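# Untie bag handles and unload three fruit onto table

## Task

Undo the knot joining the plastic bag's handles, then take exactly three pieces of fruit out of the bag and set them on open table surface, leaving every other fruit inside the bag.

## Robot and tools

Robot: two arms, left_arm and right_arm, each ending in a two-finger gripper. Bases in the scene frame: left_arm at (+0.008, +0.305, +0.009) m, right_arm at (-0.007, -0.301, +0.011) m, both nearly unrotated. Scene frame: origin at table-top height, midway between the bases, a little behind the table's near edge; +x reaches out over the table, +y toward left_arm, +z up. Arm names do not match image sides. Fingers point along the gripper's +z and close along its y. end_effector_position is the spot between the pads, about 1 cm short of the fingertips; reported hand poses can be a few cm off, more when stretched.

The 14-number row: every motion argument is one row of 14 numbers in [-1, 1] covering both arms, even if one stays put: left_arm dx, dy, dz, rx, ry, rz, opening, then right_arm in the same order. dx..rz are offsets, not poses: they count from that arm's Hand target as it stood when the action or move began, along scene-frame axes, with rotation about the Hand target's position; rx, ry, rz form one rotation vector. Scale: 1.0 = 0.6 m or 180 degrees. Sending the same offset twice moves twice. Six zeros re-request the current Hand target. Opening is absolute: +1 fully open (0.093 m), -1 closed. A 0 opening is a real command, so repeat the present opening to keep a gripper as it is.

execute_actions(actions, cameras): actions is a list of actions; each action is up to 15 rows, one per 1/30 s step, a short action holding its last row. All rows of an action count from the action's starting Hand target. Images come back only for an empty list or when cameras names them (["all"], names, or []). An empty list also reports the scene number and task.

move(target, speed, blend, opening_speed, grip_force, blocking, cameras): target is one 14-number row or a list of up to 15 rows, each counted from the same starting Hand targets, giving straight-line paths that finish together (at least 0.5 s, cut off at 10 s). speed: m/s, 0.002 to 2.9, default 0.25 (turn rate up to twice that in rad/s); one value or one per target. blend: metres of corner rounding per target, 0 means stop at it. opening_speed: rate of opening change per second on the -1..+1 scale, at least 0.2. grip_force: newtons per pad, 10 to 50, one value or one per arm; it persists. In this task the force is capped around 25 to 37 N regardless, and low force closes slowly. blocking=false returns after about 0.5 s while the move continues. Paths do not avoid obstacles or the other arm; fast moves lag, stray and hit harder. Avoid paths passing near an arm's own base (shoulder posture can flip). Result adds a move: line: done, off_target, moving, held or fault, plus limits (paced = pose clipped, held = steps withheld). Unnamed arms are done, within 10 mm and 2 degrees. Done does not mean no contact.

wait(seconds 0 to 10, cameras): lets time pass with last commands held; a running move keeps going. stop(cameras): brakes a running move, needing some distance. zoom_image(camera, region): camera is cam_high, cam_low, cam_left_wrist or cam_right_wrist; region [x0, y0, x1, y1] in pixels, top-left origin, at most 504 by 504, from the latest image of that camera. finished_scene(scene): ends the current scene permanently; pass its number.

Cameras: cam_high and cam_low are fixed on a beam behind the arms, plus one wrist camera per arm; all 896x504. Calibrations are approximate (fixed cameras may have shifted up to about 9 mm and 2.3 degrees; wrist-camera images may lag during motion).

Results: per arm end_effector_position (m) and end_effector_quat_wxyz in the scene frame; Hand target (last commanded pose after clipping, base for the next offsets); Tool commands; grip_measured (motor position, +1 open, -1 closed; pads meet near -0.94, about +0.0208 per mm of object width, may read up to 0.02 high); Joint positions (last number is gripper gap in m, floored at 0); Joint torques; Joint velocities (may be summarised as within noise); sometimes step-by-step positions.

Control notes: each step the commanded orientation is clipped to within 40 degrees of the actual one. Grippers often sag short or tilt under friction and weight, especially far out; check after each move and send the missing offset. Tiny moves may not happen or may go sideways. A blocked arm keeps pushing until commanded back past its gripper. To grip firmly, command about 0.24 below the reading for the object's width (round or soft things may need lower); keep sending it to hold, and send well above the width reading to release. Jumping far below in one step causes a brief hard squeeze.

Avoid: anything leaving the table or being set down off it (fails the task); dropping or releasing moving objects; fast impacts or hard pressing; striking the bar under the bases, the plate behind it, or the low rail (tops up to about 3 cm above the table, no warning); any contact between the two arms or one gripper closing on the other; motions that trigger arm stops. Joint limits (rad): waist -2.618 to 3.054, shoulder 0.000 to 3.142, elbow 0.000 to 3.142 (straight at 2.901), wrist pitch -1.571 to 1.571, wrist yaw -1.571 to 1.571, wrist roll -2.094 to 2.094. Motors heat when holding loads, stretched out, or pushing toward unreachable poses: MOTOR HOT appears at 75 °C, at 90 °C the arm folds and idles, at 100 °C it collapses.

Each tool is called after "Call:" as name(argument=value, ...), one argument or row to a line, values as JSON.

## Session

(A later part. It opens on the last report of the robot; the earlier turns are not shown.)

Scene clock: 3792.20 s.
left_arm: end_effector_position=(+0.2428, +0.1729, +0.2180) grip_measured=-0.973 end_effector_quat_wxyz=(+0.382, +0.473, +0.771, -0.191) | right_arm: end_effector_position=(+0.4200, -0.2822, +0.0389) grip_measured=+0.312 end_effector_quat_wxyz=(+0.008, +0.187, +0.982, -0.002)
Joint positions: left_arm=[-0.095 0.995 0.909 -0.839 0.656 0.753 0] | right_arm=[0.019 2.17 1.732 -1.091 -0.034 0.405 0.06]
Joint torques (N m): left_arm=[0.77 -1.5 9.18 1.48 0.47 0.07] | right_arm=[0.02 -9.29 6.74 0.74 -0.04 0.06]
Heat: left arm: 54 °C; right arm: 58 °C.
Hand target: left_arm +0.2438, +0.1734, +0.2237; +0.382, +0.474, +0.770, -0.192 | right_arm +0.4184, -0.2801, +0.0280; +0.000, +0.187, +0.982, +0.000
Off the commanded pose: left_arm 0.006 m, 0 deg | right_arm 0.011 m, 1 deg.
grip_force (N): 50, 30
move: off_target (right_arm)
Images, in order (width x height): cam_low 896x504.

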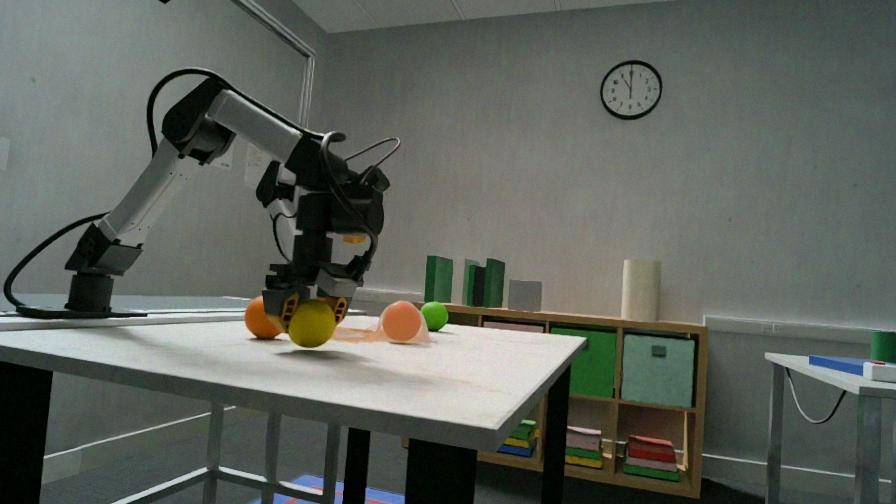

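Call:
move(
  target=[0,0,0,0,0,0,-0.98,0,0,-0.010,0,0,0,0.2],
  speed=0.03,
  cameras=["cam_low"],
)

Call:
zoom_image(
  camera="cam_low",
  region=[220, 240, 390, 360],
)

Scene clock: 3806.00 s.
left_arm: end_effector_position=(+0.2428, +0.1729, +0.2180) grip_measured=-0.973 end_effector_quat_wxyz=(+0.382, +0.473, +0.771, -0.191) | right_arm: end_effector_position=(+0.4202, -0.2822, +0.0343) grip_measured=+0.312 end_effector_quat_wxyz=(+0.007, +0.187, +0.982, -0.002)
Joint positions: left_arm=[-0.095 0.995 0.909 -0.839 0.656 0.753 0] | right_arm=[0.019 2.176 1.723 -1.077 -0.036 0.405 0.06]
Joint torques (N m): left_arm=[0.79 -1.46 9.21 1.5 0.49 0.07] | right_arm=[0.06 -9.4 6.22 0.84 -0.05 0]
Heat: left arm: 54 °C; right arm: 56 °C.
Hand target: left_arm +0.2438, +0.1734, +0.2237; +0.382, +0.474, +0.770, -0.192 | right_arm +0.4184, -0.2800, +0.0220; -0.001, +0.187, +0.982, +0.000
Off the commanded pose: left_arm 0.006 m, 0 deg | right_arm 0.013 m, 1 deg.
grip_force (N): 50, 30
move: off_target (right_arm)
Images, in order (width x height): cam_low 896x504.

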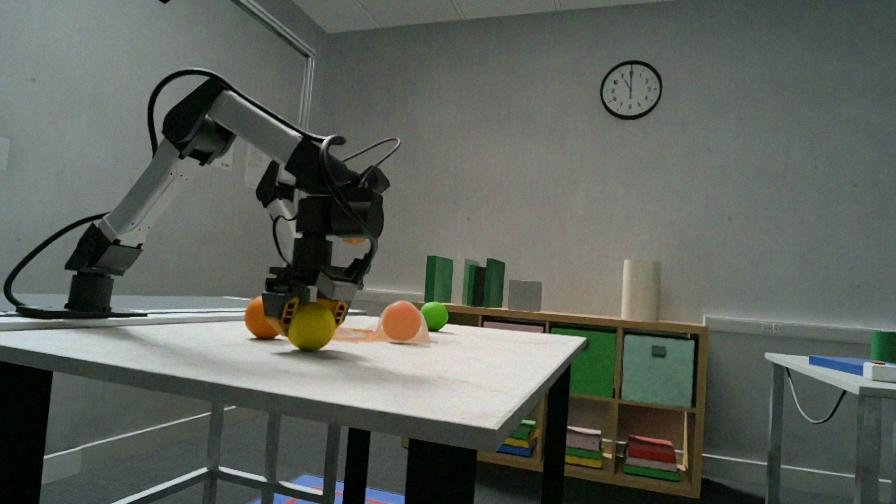

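Scaled by 2.965 from the camera's 896x504 image, which has a finer 1280x720 frame.

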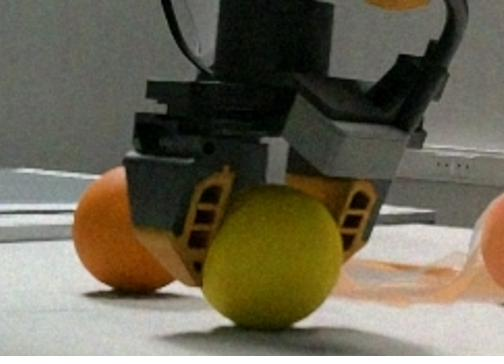

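Call:
move(
  target=[0,0,0,0,0,0,-0.98,0,0,-0.005,0,0,0,0.2],
  speed=0.03,
  cameras=["cam_low"],
)

Call:
zoom_image(
  camera="cam_low",
  region=[260, 280, 360, 360],
)

Scene clock: 3815.43 s.
left_arm: end_effector_position=(+0.2428, +0.1729, +0.2180) grip_measured=-0.973 end_effector_quat_wxyz=(+0.382, +0.473, +0.771, -0.191) | right_arm: end_effector_position=(+0.4201, -0.2823, +0.0335) grip_measured=+0.312 end_effector_quat_wxyz=(+0.007, +0.187, +0.982, -0.002)
Joint positions: left_arm=[-0.095 0.995 0.909 -0.839 0.656 0.753 0] | right_arm=[0.019 2.176 1.72 -1.074 -0.036 0.405 0.06]
Joint torques (N m): left_arm=[0.76 -1.4 9.21 1.48 0.49 0.06] | right_arm=[0.1 -9.14 5.76 0.95 -0.04 0.07]
Heat: left arm: 54 °C; right arm: 55 °C.
Hand target: left_arm +0.2438, +0.1734, +0.2237; +0.382, +0.474, +0.770, -0.192 | right_arm +0.4184, -0.2800, +0.0190; -0.001, +0.187, +0.982, +0.000
Off the commanded pose: left_arm 0.006 m, 0 deg | right_arm 0.015 m, 1 deg.
grip_force (N): 50, 30
move: off_target (right_arm)
Images, in order (width x height): cam_low 896x504.

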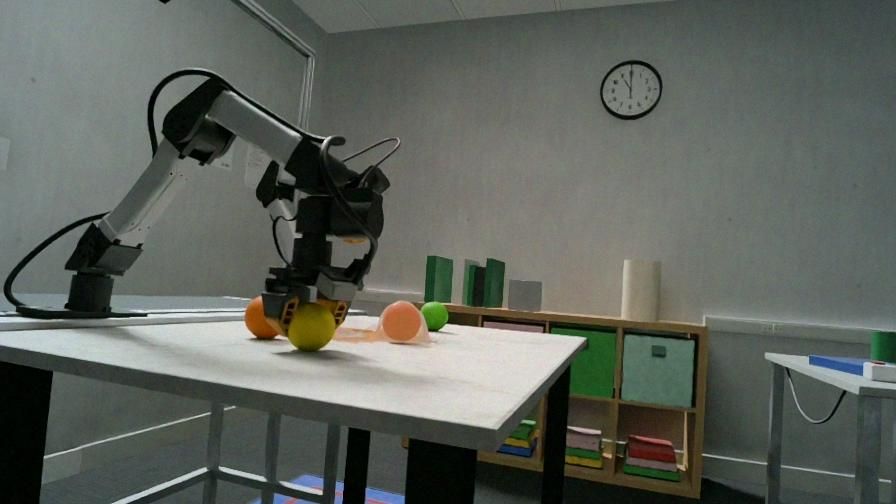

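Scaled by 5.040 from the camera's 896x504 image, which has a finer 1280x720 frame.

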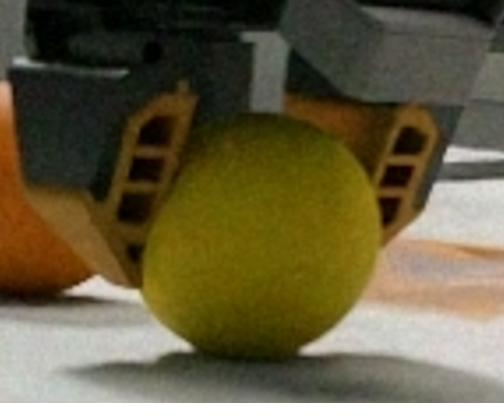

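Call:
move(
  target=[
    [0,0,0,0,0,0,-0.98,0,0,0.001,0,0,0,0.45],
    [0,0,0,0,0,0,-0.98,0,0,0.001,0,0,0,0.85],
  ],
  speed=0.03,
  opening_speed=0.35,
  cameras=["cam_low","cam_right_wrist"],
)

Scene clock: 3824.90 s.
left_arm: end_effector_position=(+0.2428, +0.1729, +0.2180) grip_measured=-0.973 end_effector_quat_wxyz=(+0.382, +0.473, +0.771, -0.191) | right_arm: end_effector_position=(+0.4229, -0.2822, +0.0336) grip_measured=+0.848 end_effector_quat_wxyz=(+0.013, +0.187, +0.982, -0.001)
Joint positions: left_arm=[-0.095 0.995 0.909 -0.839 0.656 0.753 0] | right_arm=[0.019 2.176 1.72 -1.062 -0.036 0.405 0.086]
Joint torques (N m): left_arm=[0.77 -1.47 9.22 1.49 0.5 0.05] | right_arm=[0.13 -9.14 5.98 0.77 -0.02 0.06]
Heat: left arm: 54 °C; right arm: 54 °C.
Hand target: left_arm +0.2438, +0.1734, +0.2237; +0.382, +0.474, +0.770, -0.192 | right_arm +0.4184, -0.2800, +0.0196; -0.001, +0.187, +0.982, +0.000
Off the commanded pose: left_arm 0.006 m, 0 deg | right_arm 0.015 m, 2 deg.
grip_force (N): 50, 30
move: off_target (right_arm); target 2's new opening was sent with right_arm's hand 0.014 m and 1 deg from that target
camera_calibration:
cam_right_wrist: T_world_to_cam=[[-0.35898, -0.933338, -0.00362142, -0.111539], [-0.862268, 0.330155, 0.384046, 0.484792], [-0.357249, 0.140987, -0.923307, 0.307775], [0, 0, 0, 1]] pos_world=[0.487933, -0.307552, 0.0975845]
Images, in order (width x height): cam_low 896x504, cam_right_wrist 896x504.

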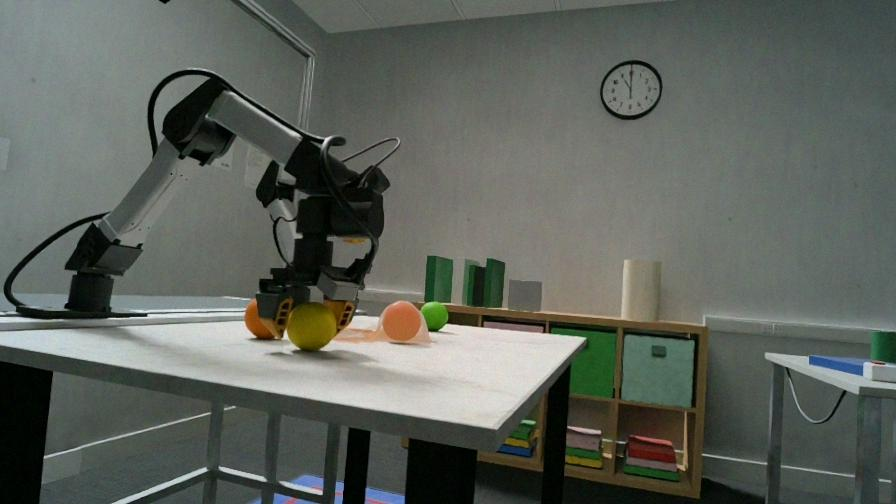

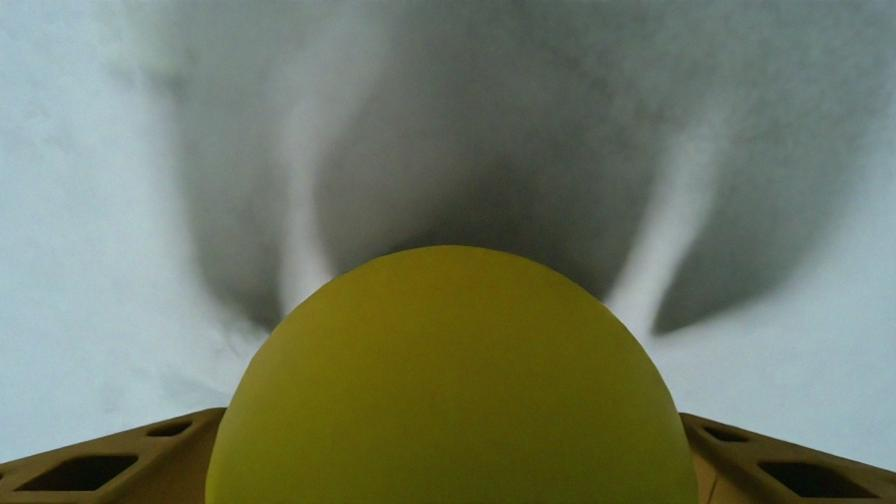

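Call:
move(
  target=[
    [0,0,0,0,0,0,-0.98,0.003,-0.002,0.05,0,0,0,0.9],
    [0,0,0,0,0,0,-0.98,0.003,-0.002,0.16,0,0,0,0.9],
  ],
  speed=[0.04,0.12],
  blend=[0.01,0],
  cameras=["cam_low","cam_right_wrist","cam_high"],
)

Scene clock: 3832.67 s.
left_arm: end_effector_position=(+0.2428, +0.1729, +0.2180) grip_measured=-0.973 end_effector_quat_wxyz=(+0.382, +0.473, +0.771, -0.191) | right_arm: end_effector_position=(+0.4182, -0.2794, +0.1013) grip_measured=+0.898 end_effector_quat_wxyz=(-0.011, +0.187, +0.982, -0.006)
Joint positions: left_arm=[-0.095 0.995 0.909 -0.839 0.656 0.753 0] | right_arm=[0.019 2.176 1.991 -1.383 -0.036 0.404 0.088]
Joint torques (N m): left_arm=[0.83 -1.47 9.21 1.49 0.48 0.05] | right_arm=[-0.87 -12.68 11.12 0.21 -0.04 -0.08]
Heat: left arm: 54 °C; right arm: 53 °C.
Hand target: left_arm +0.2438, +0.1734, +0.2237; +0.382, +0.474, +0.770, -0.192 | right_arm +0.4202, -0.2812, +0.1156; +0.000, +0.187, +0.982, +0.000
Off the commanded pose: left_arm 0.006 m, 0 deg | right_arm 0.015 m, 1 deg.
grip_force (N): 50, 30
move: off_target (right_arm)
camera_calibration:
cam_right_wrist: T_world_to_cam=[[-0.359284, -0.933101, 0.0154161, -0.112173], [-0.842017, 0.331248, 0.425772, 0.441352], [-0.402395, 0.139993, -0.904699, 0.384922], [0, 0, 0, 1]] pos_world=[0.486214, -0.304752, 0.162052]
Images, in order (width x height): cam_high 896x504, cam_low 896x504, cam_right_wrist 896x504.

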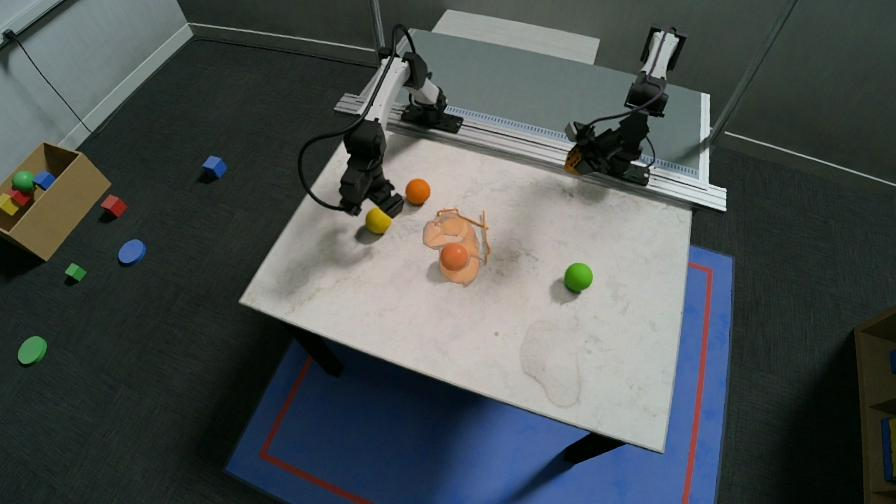

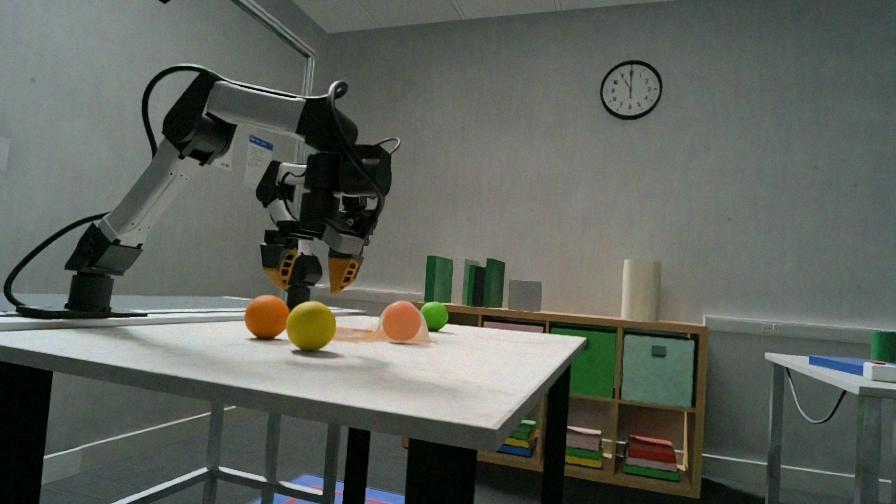

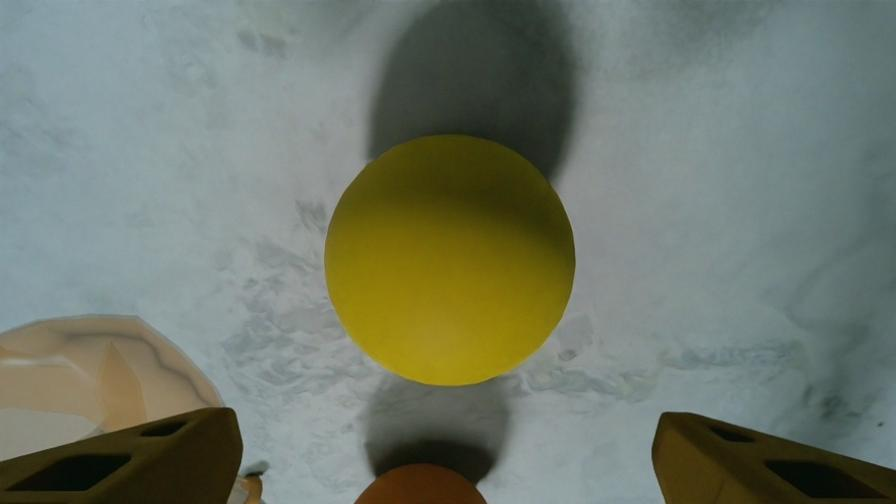

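Call:
move(
  target=[
    [0,0,0,0,0,0,-0.98,-0.03,0.07,0.01,0,0,0.06,-0.3],
    [0,0,0,0,0,0,-0.98,-0.183,0.393,-0.005,0,0,0.268,-0.3],
  ],
  speed=0.15,
  blend=[0.03,0],
  grip_force=[50,50],
  cameras=["cam_left_wrist","cam_right_wrist","cam_high"],
)

Scene clock: 3866.63 s.
left_arm: end_effector_position=(+0.2428, +0.1729, +0.2180) grip_measured=-0.973 end_effector_quat_wxyz=(+0.382, +0.473, +0.771, -0.191) | right_arm: end_effector_position=(+0.3011, -0.0504, +0.1017) grip_measured=-0.298 end_effector_quat_wxyz=(-0.024, -0.225, +0.974, -0.004)
Joint positions: left_arm=[-0.095 0.995 0.909 -0.839 0.656 0.753 0] | right_arm=[0.657 2.042 1.814 -1.342 -0.031 0.211 0.031]
Joint torques (N m): left_arm=[0.79 -1.37 9.17 1.5 0.48 0.05] | right_arm=[-0.24 -10.69 11.67 0.54 0.16 -0.06]
Heat: left arm: 54 °C; right arm: 56 °C.
Hand target: left_arm +0.2438, +0.1734, +0.2237; +0.382, +0.474, +0.770, -0.192 | right_arm +0.3105, -0.0455, +0.1126; -0.001, -0.230, +0.973, +0.000
Off the commanded pose: left_arm 0.006 m, 0 deg | right_arm 0.015 m, 3 deg.
move: off_target (right_arm)
camera_calibration:
cam_left_wrist: T_world_to_cam=[[-0.878103, -0.47366, -0.0676935, 0.309122], [-0.401322, 0.806142, -0.434828, 0.0925727], [0.260531, -0.354657, -0.897965, 0.28274], [0, 0, 0, 1]] pos_world=[0.234929, 0.172067, 0.315069]
cam_right_wrist: T_world_to_cam=[[0.447063, -0.894493, -0.00420163, -0.179441], [-0.797301, -0.400608, 0.451468, 0.213709], [-0.405518, -0.198485, -0.892277, 0.288729], [0, 0, 0, 1]] pos_world=[0.367697, -0.017587, 0.160389]
Images, in order (width x height): cam_high 896x504, cam_left_wrist 896x504, cam_right_wrist 896x504.

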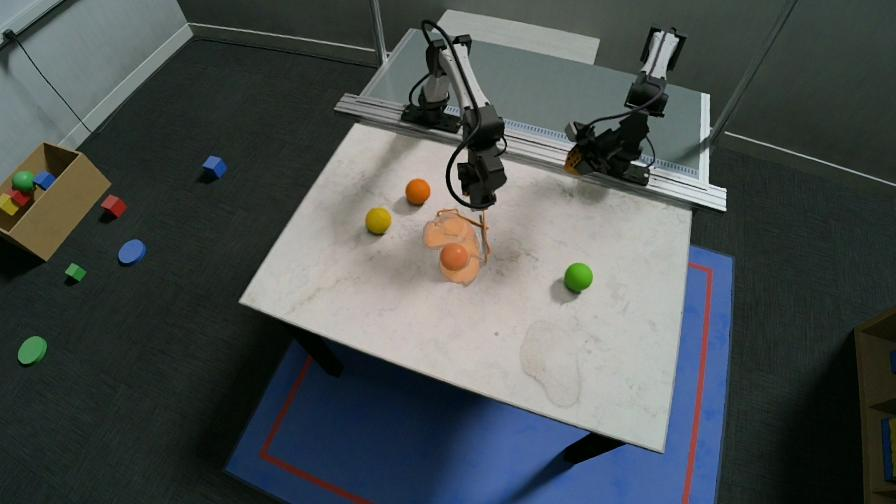

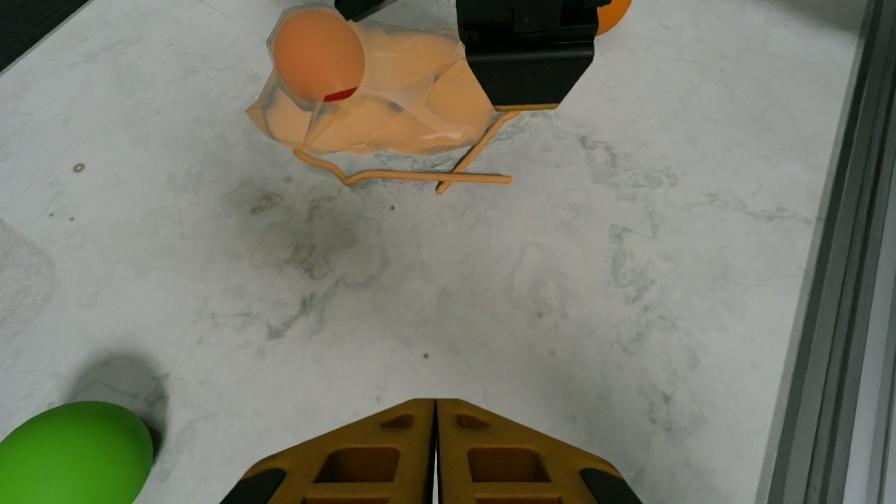

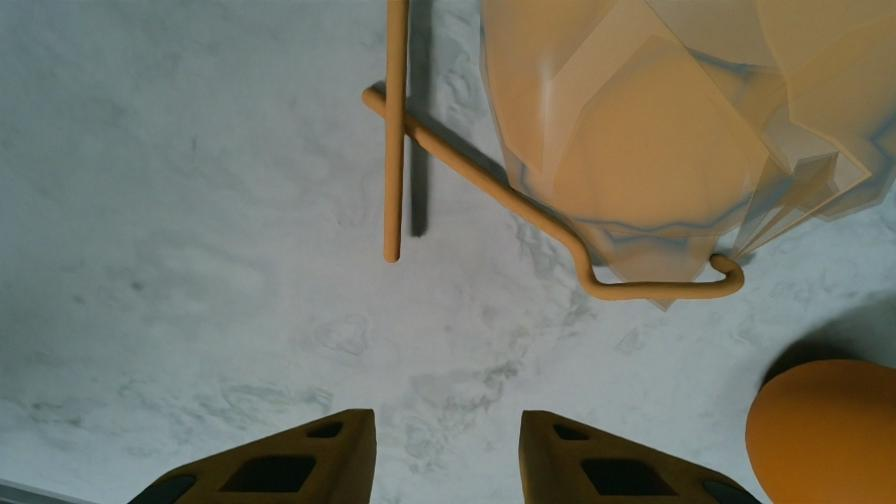

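Call:
move(
  target=[0,0,0,0,0,0,-0.98,0.002,0.037,-0.09,0,0,0,-0.4],
  speed=0.1,
  cameras=["cam_right_wrist"],
)

Scene clock: 3877.97 s.
left_arm: end_effector_position=(+0.2428, +0.1729, +0.2180) grip_measured=-0.973 end_effector_quat_wxyz=(+0.382, +0.473, +0.771, -0.191) | right_arm: end_effector_position=(+0.3114, -0.0220, +0.0653) grip_measured=-0.398 end_effector_quat_wxyz=(+0.000, -0.233, +0.972, +0.008)
Joint positions: left_arm=[-0.095 0.995 0.909 -0.839 0.656 0.753 0] | right_arm=[0.698 2.111 1.778 -1.183 -0.029 0.235 0.026]
Joint torques (N m): left_arm=[0.79 -1.43 9.18 1.49 0.47 0.05] | right_arm=[0.09 -9.88 6.99 0.74 0.14 0.11]
Heat: left arm: 54 °C; right arm: 54 °C.
Hand target: left_arm +0.2438, +0.1734, +0.2237; +0.382, +0.474, +0.770, -0.192 | right_arm +0.3116, -0.0233, +0.0585; -0.001, -0.231, +0.973, +0.000
Off the commanded pose: left_arm 0.006 m, 0 deg | right_arm 0.007 m, 1 deg.
move: done
camera_calibration:
cam_right_wrist: T_world_to_cam=[[0.462239, -0.886632, -0.0148162, -0.162675], [-0.808371, -0.428189, 0.403967, 0.255768], [-0.364514, -0.174752, -0.914653, 0.255338], [0, 0, 0, 1]] pos_world=[0.375025, 0.00990488, 0.127813]
Images, in order (width x height): cam_right_wrist 896x504.

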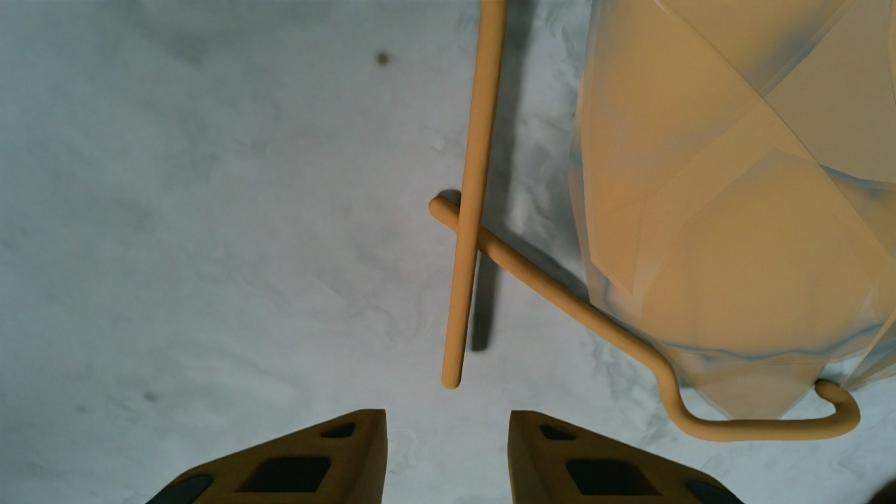

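Call:
move(
  target=[0,0,0,0,0,0,-0.98,-0.009,-0.009,-0.075,0,0,0,-0.4],
  speed=0.06,
  cameras=["cam_right_wrist","cam_left_wrist"],
)

Scene clock: 3889.87 s.
left_arm: end_effector_position=(+0.2428, +0.1729, +0.2180) grip_measured=-0.973 end_effector_quat_wxyz=(+0.382, +0.473, +0.771, -0.191) | right_arm: end_effector_position=(+0.3075, -0.0263, +0.0219) grip_measured=-0.398 end_effector_quat_wxyz=(+0.003, -0.233, +0.972, +0.008)
Joint positions: left_arm=[-0.095 0.995 0.909 -0.839 0.656 0.753 0] | right_arm=[0.698 2.122 1.62 -1.008 -0.029 0.236 0.026]
Joint torques (N m): left_arm=[0.84 -1.46 9.14 1.48 0.49 0.05] | right_arm=[0.1 -9.43 6.53 0.8 0.14 0.09]
Heat: left arm: 54 °C; right arm: 52 °C.
Hand target: left_arm +0.2438, +0.1734, +0.2237; +0.382, +0.474, +0.770, -0.192 | right_arm +0.3063, -0.0287, +0.0137; +0.000, -0.231, +0.973, +0.000
Off the commanded pose: left_arm 0.006 m, 0 deg | right_arm 0.009 m, 1 deg.
move: done
camera_calibration:
cam_left_wrist: T_world_to_cam=[[-0.878103, -0.47366, -0.0676935, 0.309122], [-0.401322, 0.806142, -0.434828, 0.0925727], [0.260531, -0.354657, -0.897965, 0.28274], [0, 0, 0, 1]] pos_world=[0.234929, 0.172067, 0.315069]
cam_right_wrist: T_world_to_cam=[[0.46198, -0.886754, -0.0155519, -0.165201], [-0.810139, -0.429071, 0.399465, 0.268863], [-0.3609, -0.171946, -0.916617, 0.212495], [0, 0, 0, 1]] pos_world=[0.370826, 0.00540644, 0.0848062]
Images, in order (width x height): cam_left_wrist 896x504, cam_right_wrist 896x504.

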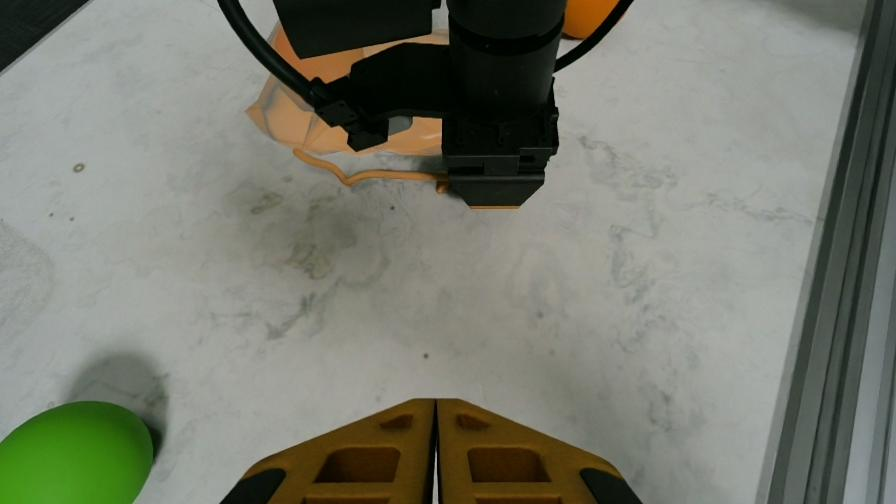

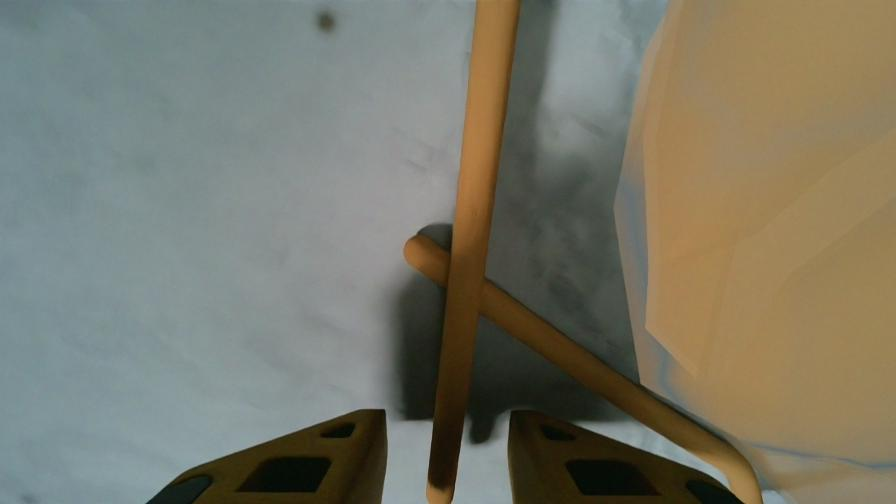

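Call:
move(
  target=[
    [0,0,0,0,0,0,-0.98,0,0,-0.012,0,0,0,-0.4],
    [0,0,0,0,0,0,-0.98,0,0,-0.012,0,0,0,-0.97],
  ],
  speed=0.05,
  grip_force=[50,30],
  cameras=["cam_right_wrist"],
)

Scene clock: 3898.97 s.
left_arm: end_effector_position=(+0.2428, +0.1729, +0.2180) grip_measured=-0.973 end_effector_quat_wxyz=(+0.382, +0.473, +0.771, -0.191) | right_arm: end_effector_position=(+0.3084, -0.0260, +0.0159) grip_measured=-0.909 end_effector_quat_wxyz=(+0.005, -0.233, +0.972, +0.009)
Joint positions: left_arm=[-0.095 0.995 0.909 -0.839 0.656 0.753 0] | right_arm=[0.698 2.13 1.606 -0.983 -0.028 0.236 0.002]
Joint torques (N m): left_arm=[0.73 -1.39 9.25 1.49 0.48 0.05] | right_arm=[0.01 -9.36 6.39 0.77 0.14 0.11]
Heat: left arm: 54 °C; right arm: 52 °C.
Hand target: left_arm +0.2438, +0.1734, +0.2237; +0.382, +0.474, +0.770, -0.192 | right_arm +0.3062, -0.0288, +0.0064; -0.001, -0.231, +0.973, +0.000
Off the commanded pose: left_arm 0.006 m, 0 deg | right_arm 0.010 m, 1 deg.
grip_force (N): 50, 30
move: done
camera_calibration:
cam_right_wrist: T_world_to_cam=[[0.461792, -0.886858, -0.0152217, -0.165393], [-0.811698, -0.42945, 0.395877, 0.272701], [-0.357624, -0.170457, -0.918177, 0.206359], [0, 0, 0, 1]] pos_world=[0.371527, 0.00560737, 0.0790007]
Images, in order (width x height): cam_right_wrist 896x504.

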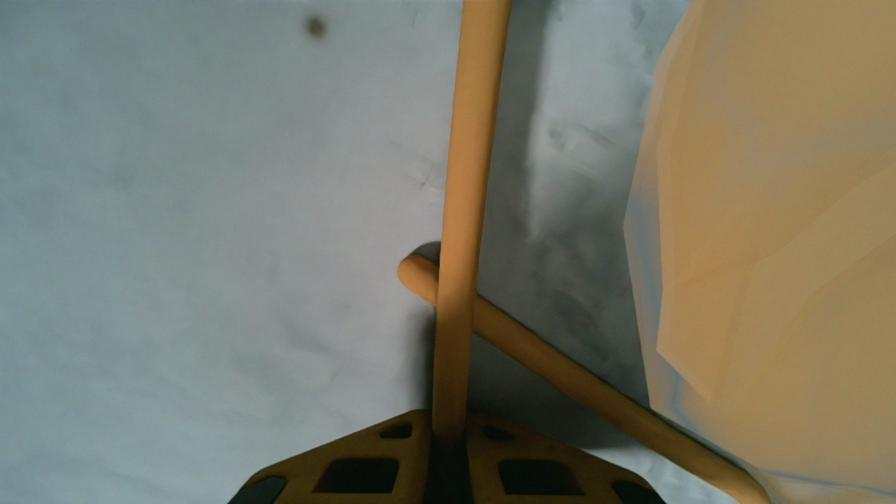

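Call:
move(
  target=[
    [0,0,0,0,0,0,-0.98,0.002,0.003,0.06,0,0,0,-0.97],
    [0,0,0,0,0,0,-0.98,-0.006,0.06,0.065,0,0,-0.095,-0.97],
    [0,0,0,0,0,0,-0.98,0.003,0.12,0.06,0,0,-0.189,-0.97],
  ],
  speed=0.07,
  blend=[0.01,0.02,0],
  cameras=["cam_right_wrist","cam_left_wrist"],
)

Scene clock: 3924.33 s.
left_arm: end_effector_position=(+0.2428, +0.1729, +0.2180) grip_measured=-0.973 end_effector_quat_wxyz=(+0.382, +0.473, +0.771, -0.191) | right_arm: end_effector_position=(+0.3078, +0.0423, +0.0420) grip_measured=-0.909 end_effector_quat_wxyz=(-0.002, +0.062, +0.998, +0.009)
Joint positions: left_arm=[-0.095 0.995 0.909 -0.839 0.656 0.753 0] | right_arm=[0.811 2.305 2.011 -1.215 -0.025 0.944 0.002]
Joint torques (N m): left_arm=[0.81 -1.5 9.24 1.49 0.48 0.06] | right_arm=[0.28 -10.5 11.62 0.28 0.22 0.1]
Heat: left arm: 54 °C; right arm: 52 °C.
Hand target: left_arm +0.2438, +0.1734, +0.2237; +0.382, +0.474, +0.770, -0.192 | right_arm +0.3080, +0.0432, +0.0424; -0.001, +0.064, +0.998, +0.000
Off the commanded pose: left_arm 0.006 m, 0 deg | right_arm 0.001 m, 1 deg.
grip_force (N): 50, 30
move: done
camera_calibration:
cam_left_wrist: T_world_to_cam=[[-0.878103, -0.47366, -0.0676935, 0.309122], [-0.401322, 0.806142, -0.434828, 0.0925727], [0.260531, -0.354657, -0.897965, 0.28274], [0, 0, 0, 1]] pos_world=[0.234929, 0.172067, 0.315069]
cam_right_wrist: T_world_to_cam=[[-0.115143, -0.99318, -0.0183004, 0.0779937], [-0.906101, 0.0974616, 0.411683, 0.297281], [-0.407092, 0.0639843, -0.911143, 0.246704], [0, 0, 0, 1]] pos_world=[0.378778, 0.0327032, 0.103825]
Images, in order (width x height): cam_left_wrist 896x504, cam_right_wrist 896x504.

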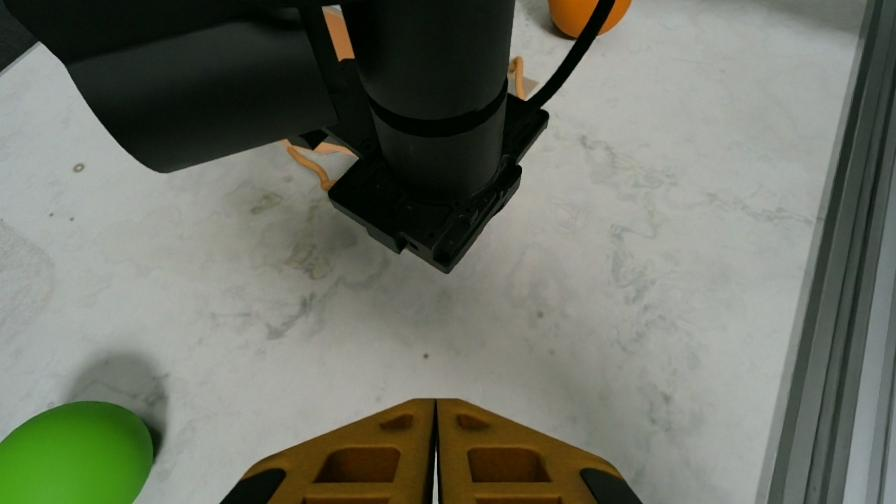

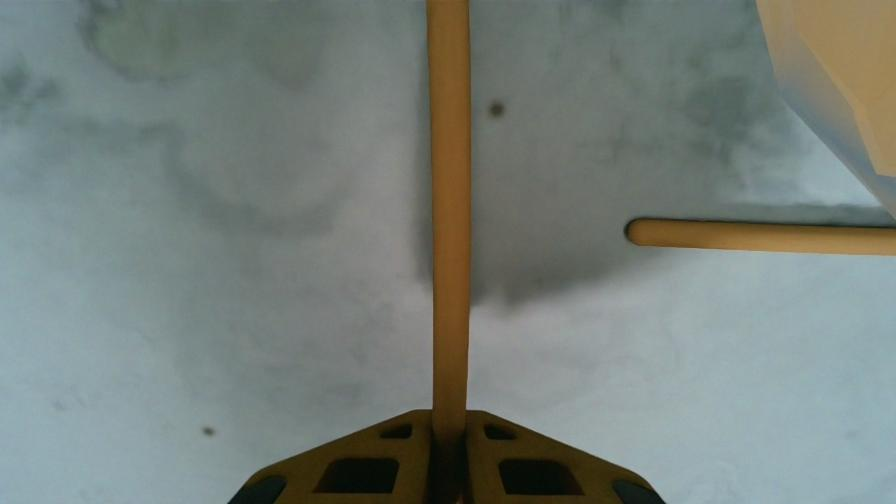

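Call:
move(
  target=[0,0,0,0,0,0,-0.98,0,0.005,-0.044,0,0,0,-0.97],
  speed=0.06,
  cameras=["cam_right_wrist","cam_low"],
)

Scene clock: 3930.23 s.
left_arm: end_effector_position=(+0.2428, +0.1729, +0.2180) grip_measured=-0.973 end_effector_quat_wxyz=(+0.382, +0.473, +0.771, -0.191) | right_arm: end_effector_position=(+0.3102, +0.0479, +0.0268) grip_measured=-0.909 end_effector_quat_wxyz=(+0.000, +0.063, +0.998, +0.011)
Joint positions: left_arm=[-0.095 0.995 0.909 -0.839 0.656 0.753 0] | right_arm=[0.816 2.336 2.004 -1.172 -0.024 0.95 0.002]
Joint torques (N m): left_arm=[0.79 -1.42 9.2 1.48 0.5 0.06] | right_arm=[0.28 -10.92 6.8 0.74 0.2 0.1]
Heat: left arm: 54 °C; right arm: 53 °C.
Hand target: left_arm +0.2438, +0.1734, +0.2237; +0.382, +0.474, +0.770, -0.192 | right_arm +0.3081, +0.0463, +0.0160; -0.001, +0.064, +0.998, +0.000
Off the commanded pose: left_arm 0.006 m, 0 deg | right_arm 0.011 m, 1 deg.
grip_force (N): 50, 30
move: off_target (right_arm)
camera_calibration:
cam_right_wrist: T_world_to_cam=[[-0.115772, -0.993022, -0.0224319, 0.0839388], [-0.907496, 0.0965661, 0.40881, 0.305747], [-0.403791, 0.0676857, -0.912344, 0.232291], [0, 0, 0, 1]] pos_world=[0.380979, 0.0381056, 0.0888196]
Images, in order (width x height): cam_low 896x504, cam_right_wrist 896x504.

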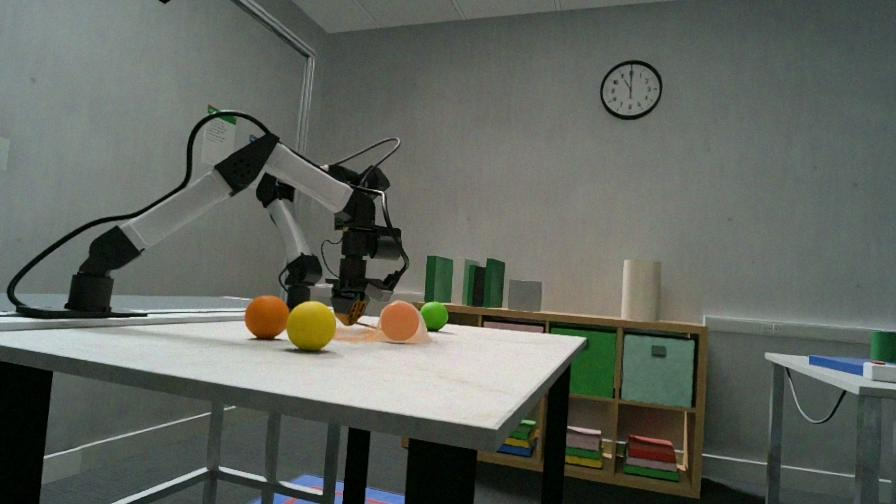

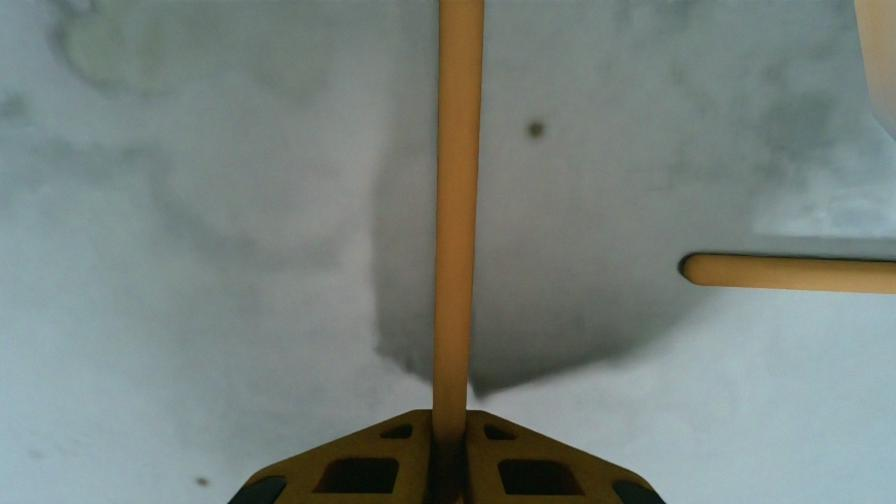

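Call:
move(
  target=[0,0,0,0,0,0,-0.98,0,0.002,-0.024,0,0,0,-0.97],
  speed=0.04,
  cameras=["cam_right_wrist"],
)

Scene clock: 3935.50 s.
left_arm: end_effector_position=(+0.2428, +0.1729, +0.2180) grip_measured=-0.973 end_effector_quat_wxyz=(+0.382, +0.473, +0.771, -0.191) | right_arm: end_effector_position=(+0.3111, +0.0486, +0.0169) grip_measured=-0.909 end_effector_quat_wxyz=(+0.001, +0.064, +0.998, +0.012)
Joint positions: left_arm=[-0.095 0.995 0.909 -0.839 0.656 0.753 0] | right_arm=[0.816 2.346 1.982 -1.138 -0.024 0.952 0.002]
Joint torques (N m): left_arm=[0.83 -1.44 9.16 1.47 0.48 0.07] | right_arm=[0.47 -10.4 6.08 0.86 0.19 0.07]
Heat: left arm: 54 °C; right arm: 52 °C.
Hand target: left_arm +0.2438, +0.1734, +0.2237; +0.382, +0.474, +0.770, -0.192 | right_arm +0.3080, +0.0474, +0.0016; -0.001, +0.064, +0.998, +0.000
Off the commanded pose: left_arm 0.006 m, 0 deg | right_arm 0.016 m, 1 deg.
grip_force (N): 50, 30
move: off_target (right_arm)
camera_calibration:
cam_right_wrist: T_world_to_cam=[[-0.11769, -0.992759, -0.0240632, 0.0851649], [-0.908042, 0.0977746, 0.407308, 0.310672], [-0.402005, 0.0697865, -0.912974, 0.223015], [0, 0, 0, 1]] pos_world=[0.38178, 0.0386089, 0.079117]
Images, in order (width x height): cam_right_wrist 896x504.

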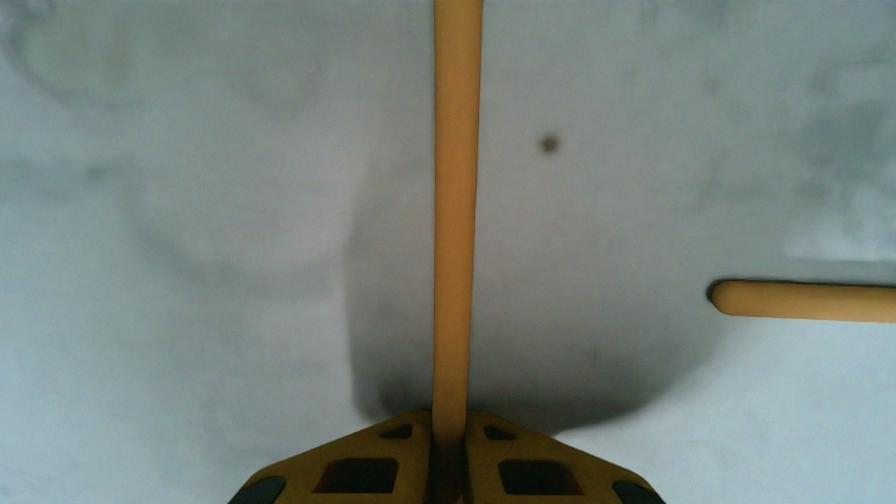

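Call:
move(
  target=[
    [0,0,0,0,0,0,-0.98,0,0,0.001,0,0,0,-0.5],
    [0,0,0,0,0,0,-0.98,0,0,0.001,0,0,0,-0.2],
  ],
  speed=0.03,
  opening_speed=0.3,
  cameras=["cam_right_wrist"],
)

Scene clock: 3945.17 s.
left_arm: end_effector_position=(+0.2428, +0.1729, +0.2180) grip_measured=-0.973 end_effector_quat_wxyz=(+0.382, +0.473, +0.771, -0.191) | right_arm: end_effector_position=(+0.3127, +0.0621, +0.0173) grip_measured=-0.202 end_effector_quat_wxyz=(+0.010, +0.058, +0.998, +0.034)
Joint positions: left_arm=[-0.095 0.995 0.909 -0.839 0.656 0.753 0] | right_arm=[0.828 2.346 1.982 -1.093 -0.036 0.955 0.035]
Joint torques (N m): left_arm=[0.79 -1.44 9.2 1.47 0.5 0.05] | right_arm=[-0.54 -10.44 6.45 0.39 0.32 0.04]
Heat: left arm: 55 °C; right arm: 52 °C.
Hand target: left_arm +0.2438, +0.1734, +0.2237; +0.382, +0.474, +0.770, -0.192 | right_arm +0.3081, +0.0474, +0.0022; -0.001, +0.064, +0.998, +0.000
Off the commanded pose: left_arm 0.006 m, 0 deg | right_arm 0.022 m, 4 deg.
grip_force (N): 50, 30
move: off_target (right_arm); target 2's new opening was sent with right_arm's hand 0.017 m and 3 deg from that target
camera_calibration:
cam_right_wrist: T_world_to_cam=[[-0.106229, -0.991994, -0.0682881, 0.0958121], [-0.917506, 0.0713169, 0.391277, 0.315555], [-0.383274, 0.104219, -0.917736, 0.215218], [0, 0, 0, 1]] pos_world=[0.382188, 0.0501108, 0.080587]
Images, in order (width x height): cam_right_wrist 896x504.

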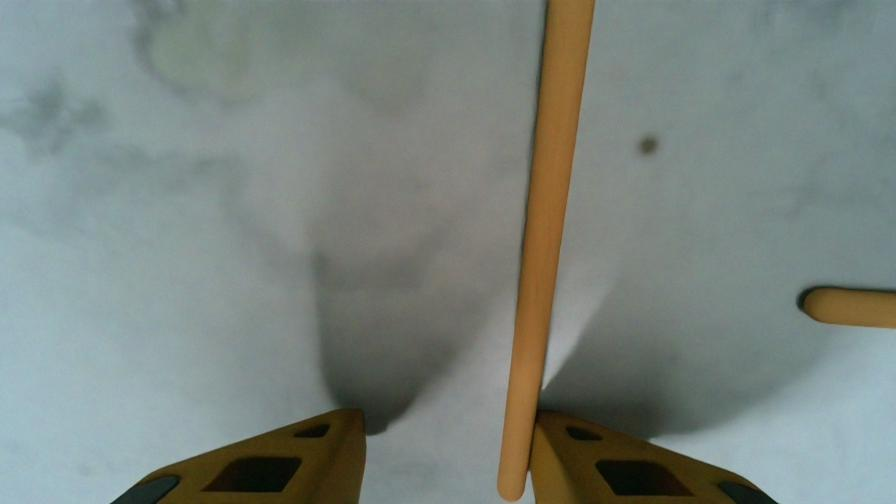

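Call:
move(
  target=[
    [0,0,0,0,0,0,-0.98,0.004,0.016,0.08,0,0,0,-0.2],
    [0,0,0,0,0,0,-0.98,0.0,0.0,0.18,0,0,0,-0.2],
  ],
  speed=[0.06,0.12],
  blend=[0.01,0],
  cameras=["cam_right_wrist"],
)

Scene clock: 3957.10 s.
left_arm: end_effector_position=(+0.2428, +0.1729, +0.2180) grip_measured=-0.973 end_effector_quat_wxyz=(+0.382, +0.473, +0.771, -0.191) | right_arm: end_effector_position=(+0.3044, +0.0512, +0.1069) grip_measured=-0.202 end_effector_quat_wxyz=(-0.004, +0.061, +0.998, +0.006)
Joint positions: left_arm=[-0.095 0.995 0.909 -0.839 0.656 0.753 0] | right_arm=[0.828 2.356 2.36 -1.52 -0.024 0.96 0.036]
Joint torques (N m): left_arm=[0.79 -1.48 9.13 1.48 0.48 0.06] | right_arm=[-0.64 -11.29 11.1 0.22 0.2 0.02]
Heat: left arm: 55 °C; right arm: 51 °C.
Hand target: left_arm +0.2438, +0.1734, +0.2237; +0.382, +0.474, +0.770, -0.192 | right_arm +0.3081, +0.0474, +0.1102; -0.001, +0.064, +0.998, +0.000
Off the commanded pose: left_arm 0.006 m, 0 deg | right_arm 0.006 m, 1 deg.
grip_force (N): 50, 30
move: done
camera_calibration:
cam_right_wrist: T_world_to_cam=[[-0.113432, -0.993462, -0.0128775, 0.086619], [-0.904277, 0.0978625, 0.415579, 0.265648], [-0.411602, 0.058785, -0.909466, 0.305469], [0, 0, 0, 1]] pos_world=[0.375776, 0.0420988, 0.168532]
Images, in order (width x height): cam_right_wrist 896x504.

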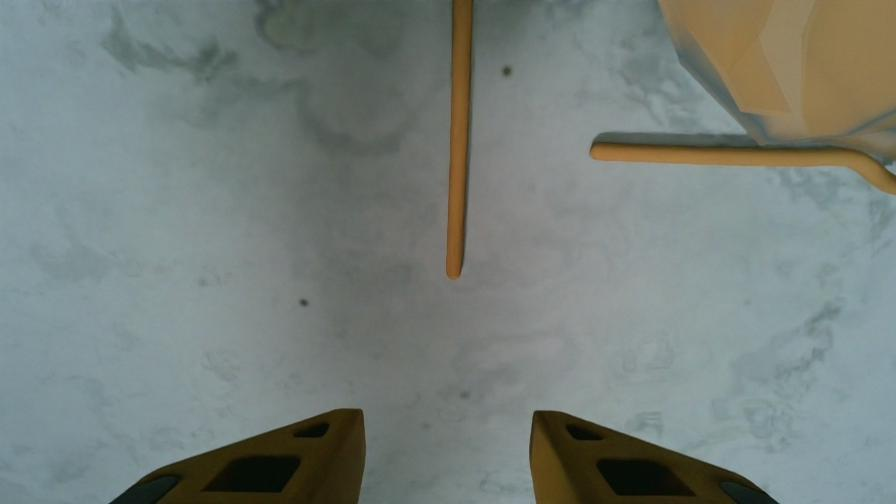

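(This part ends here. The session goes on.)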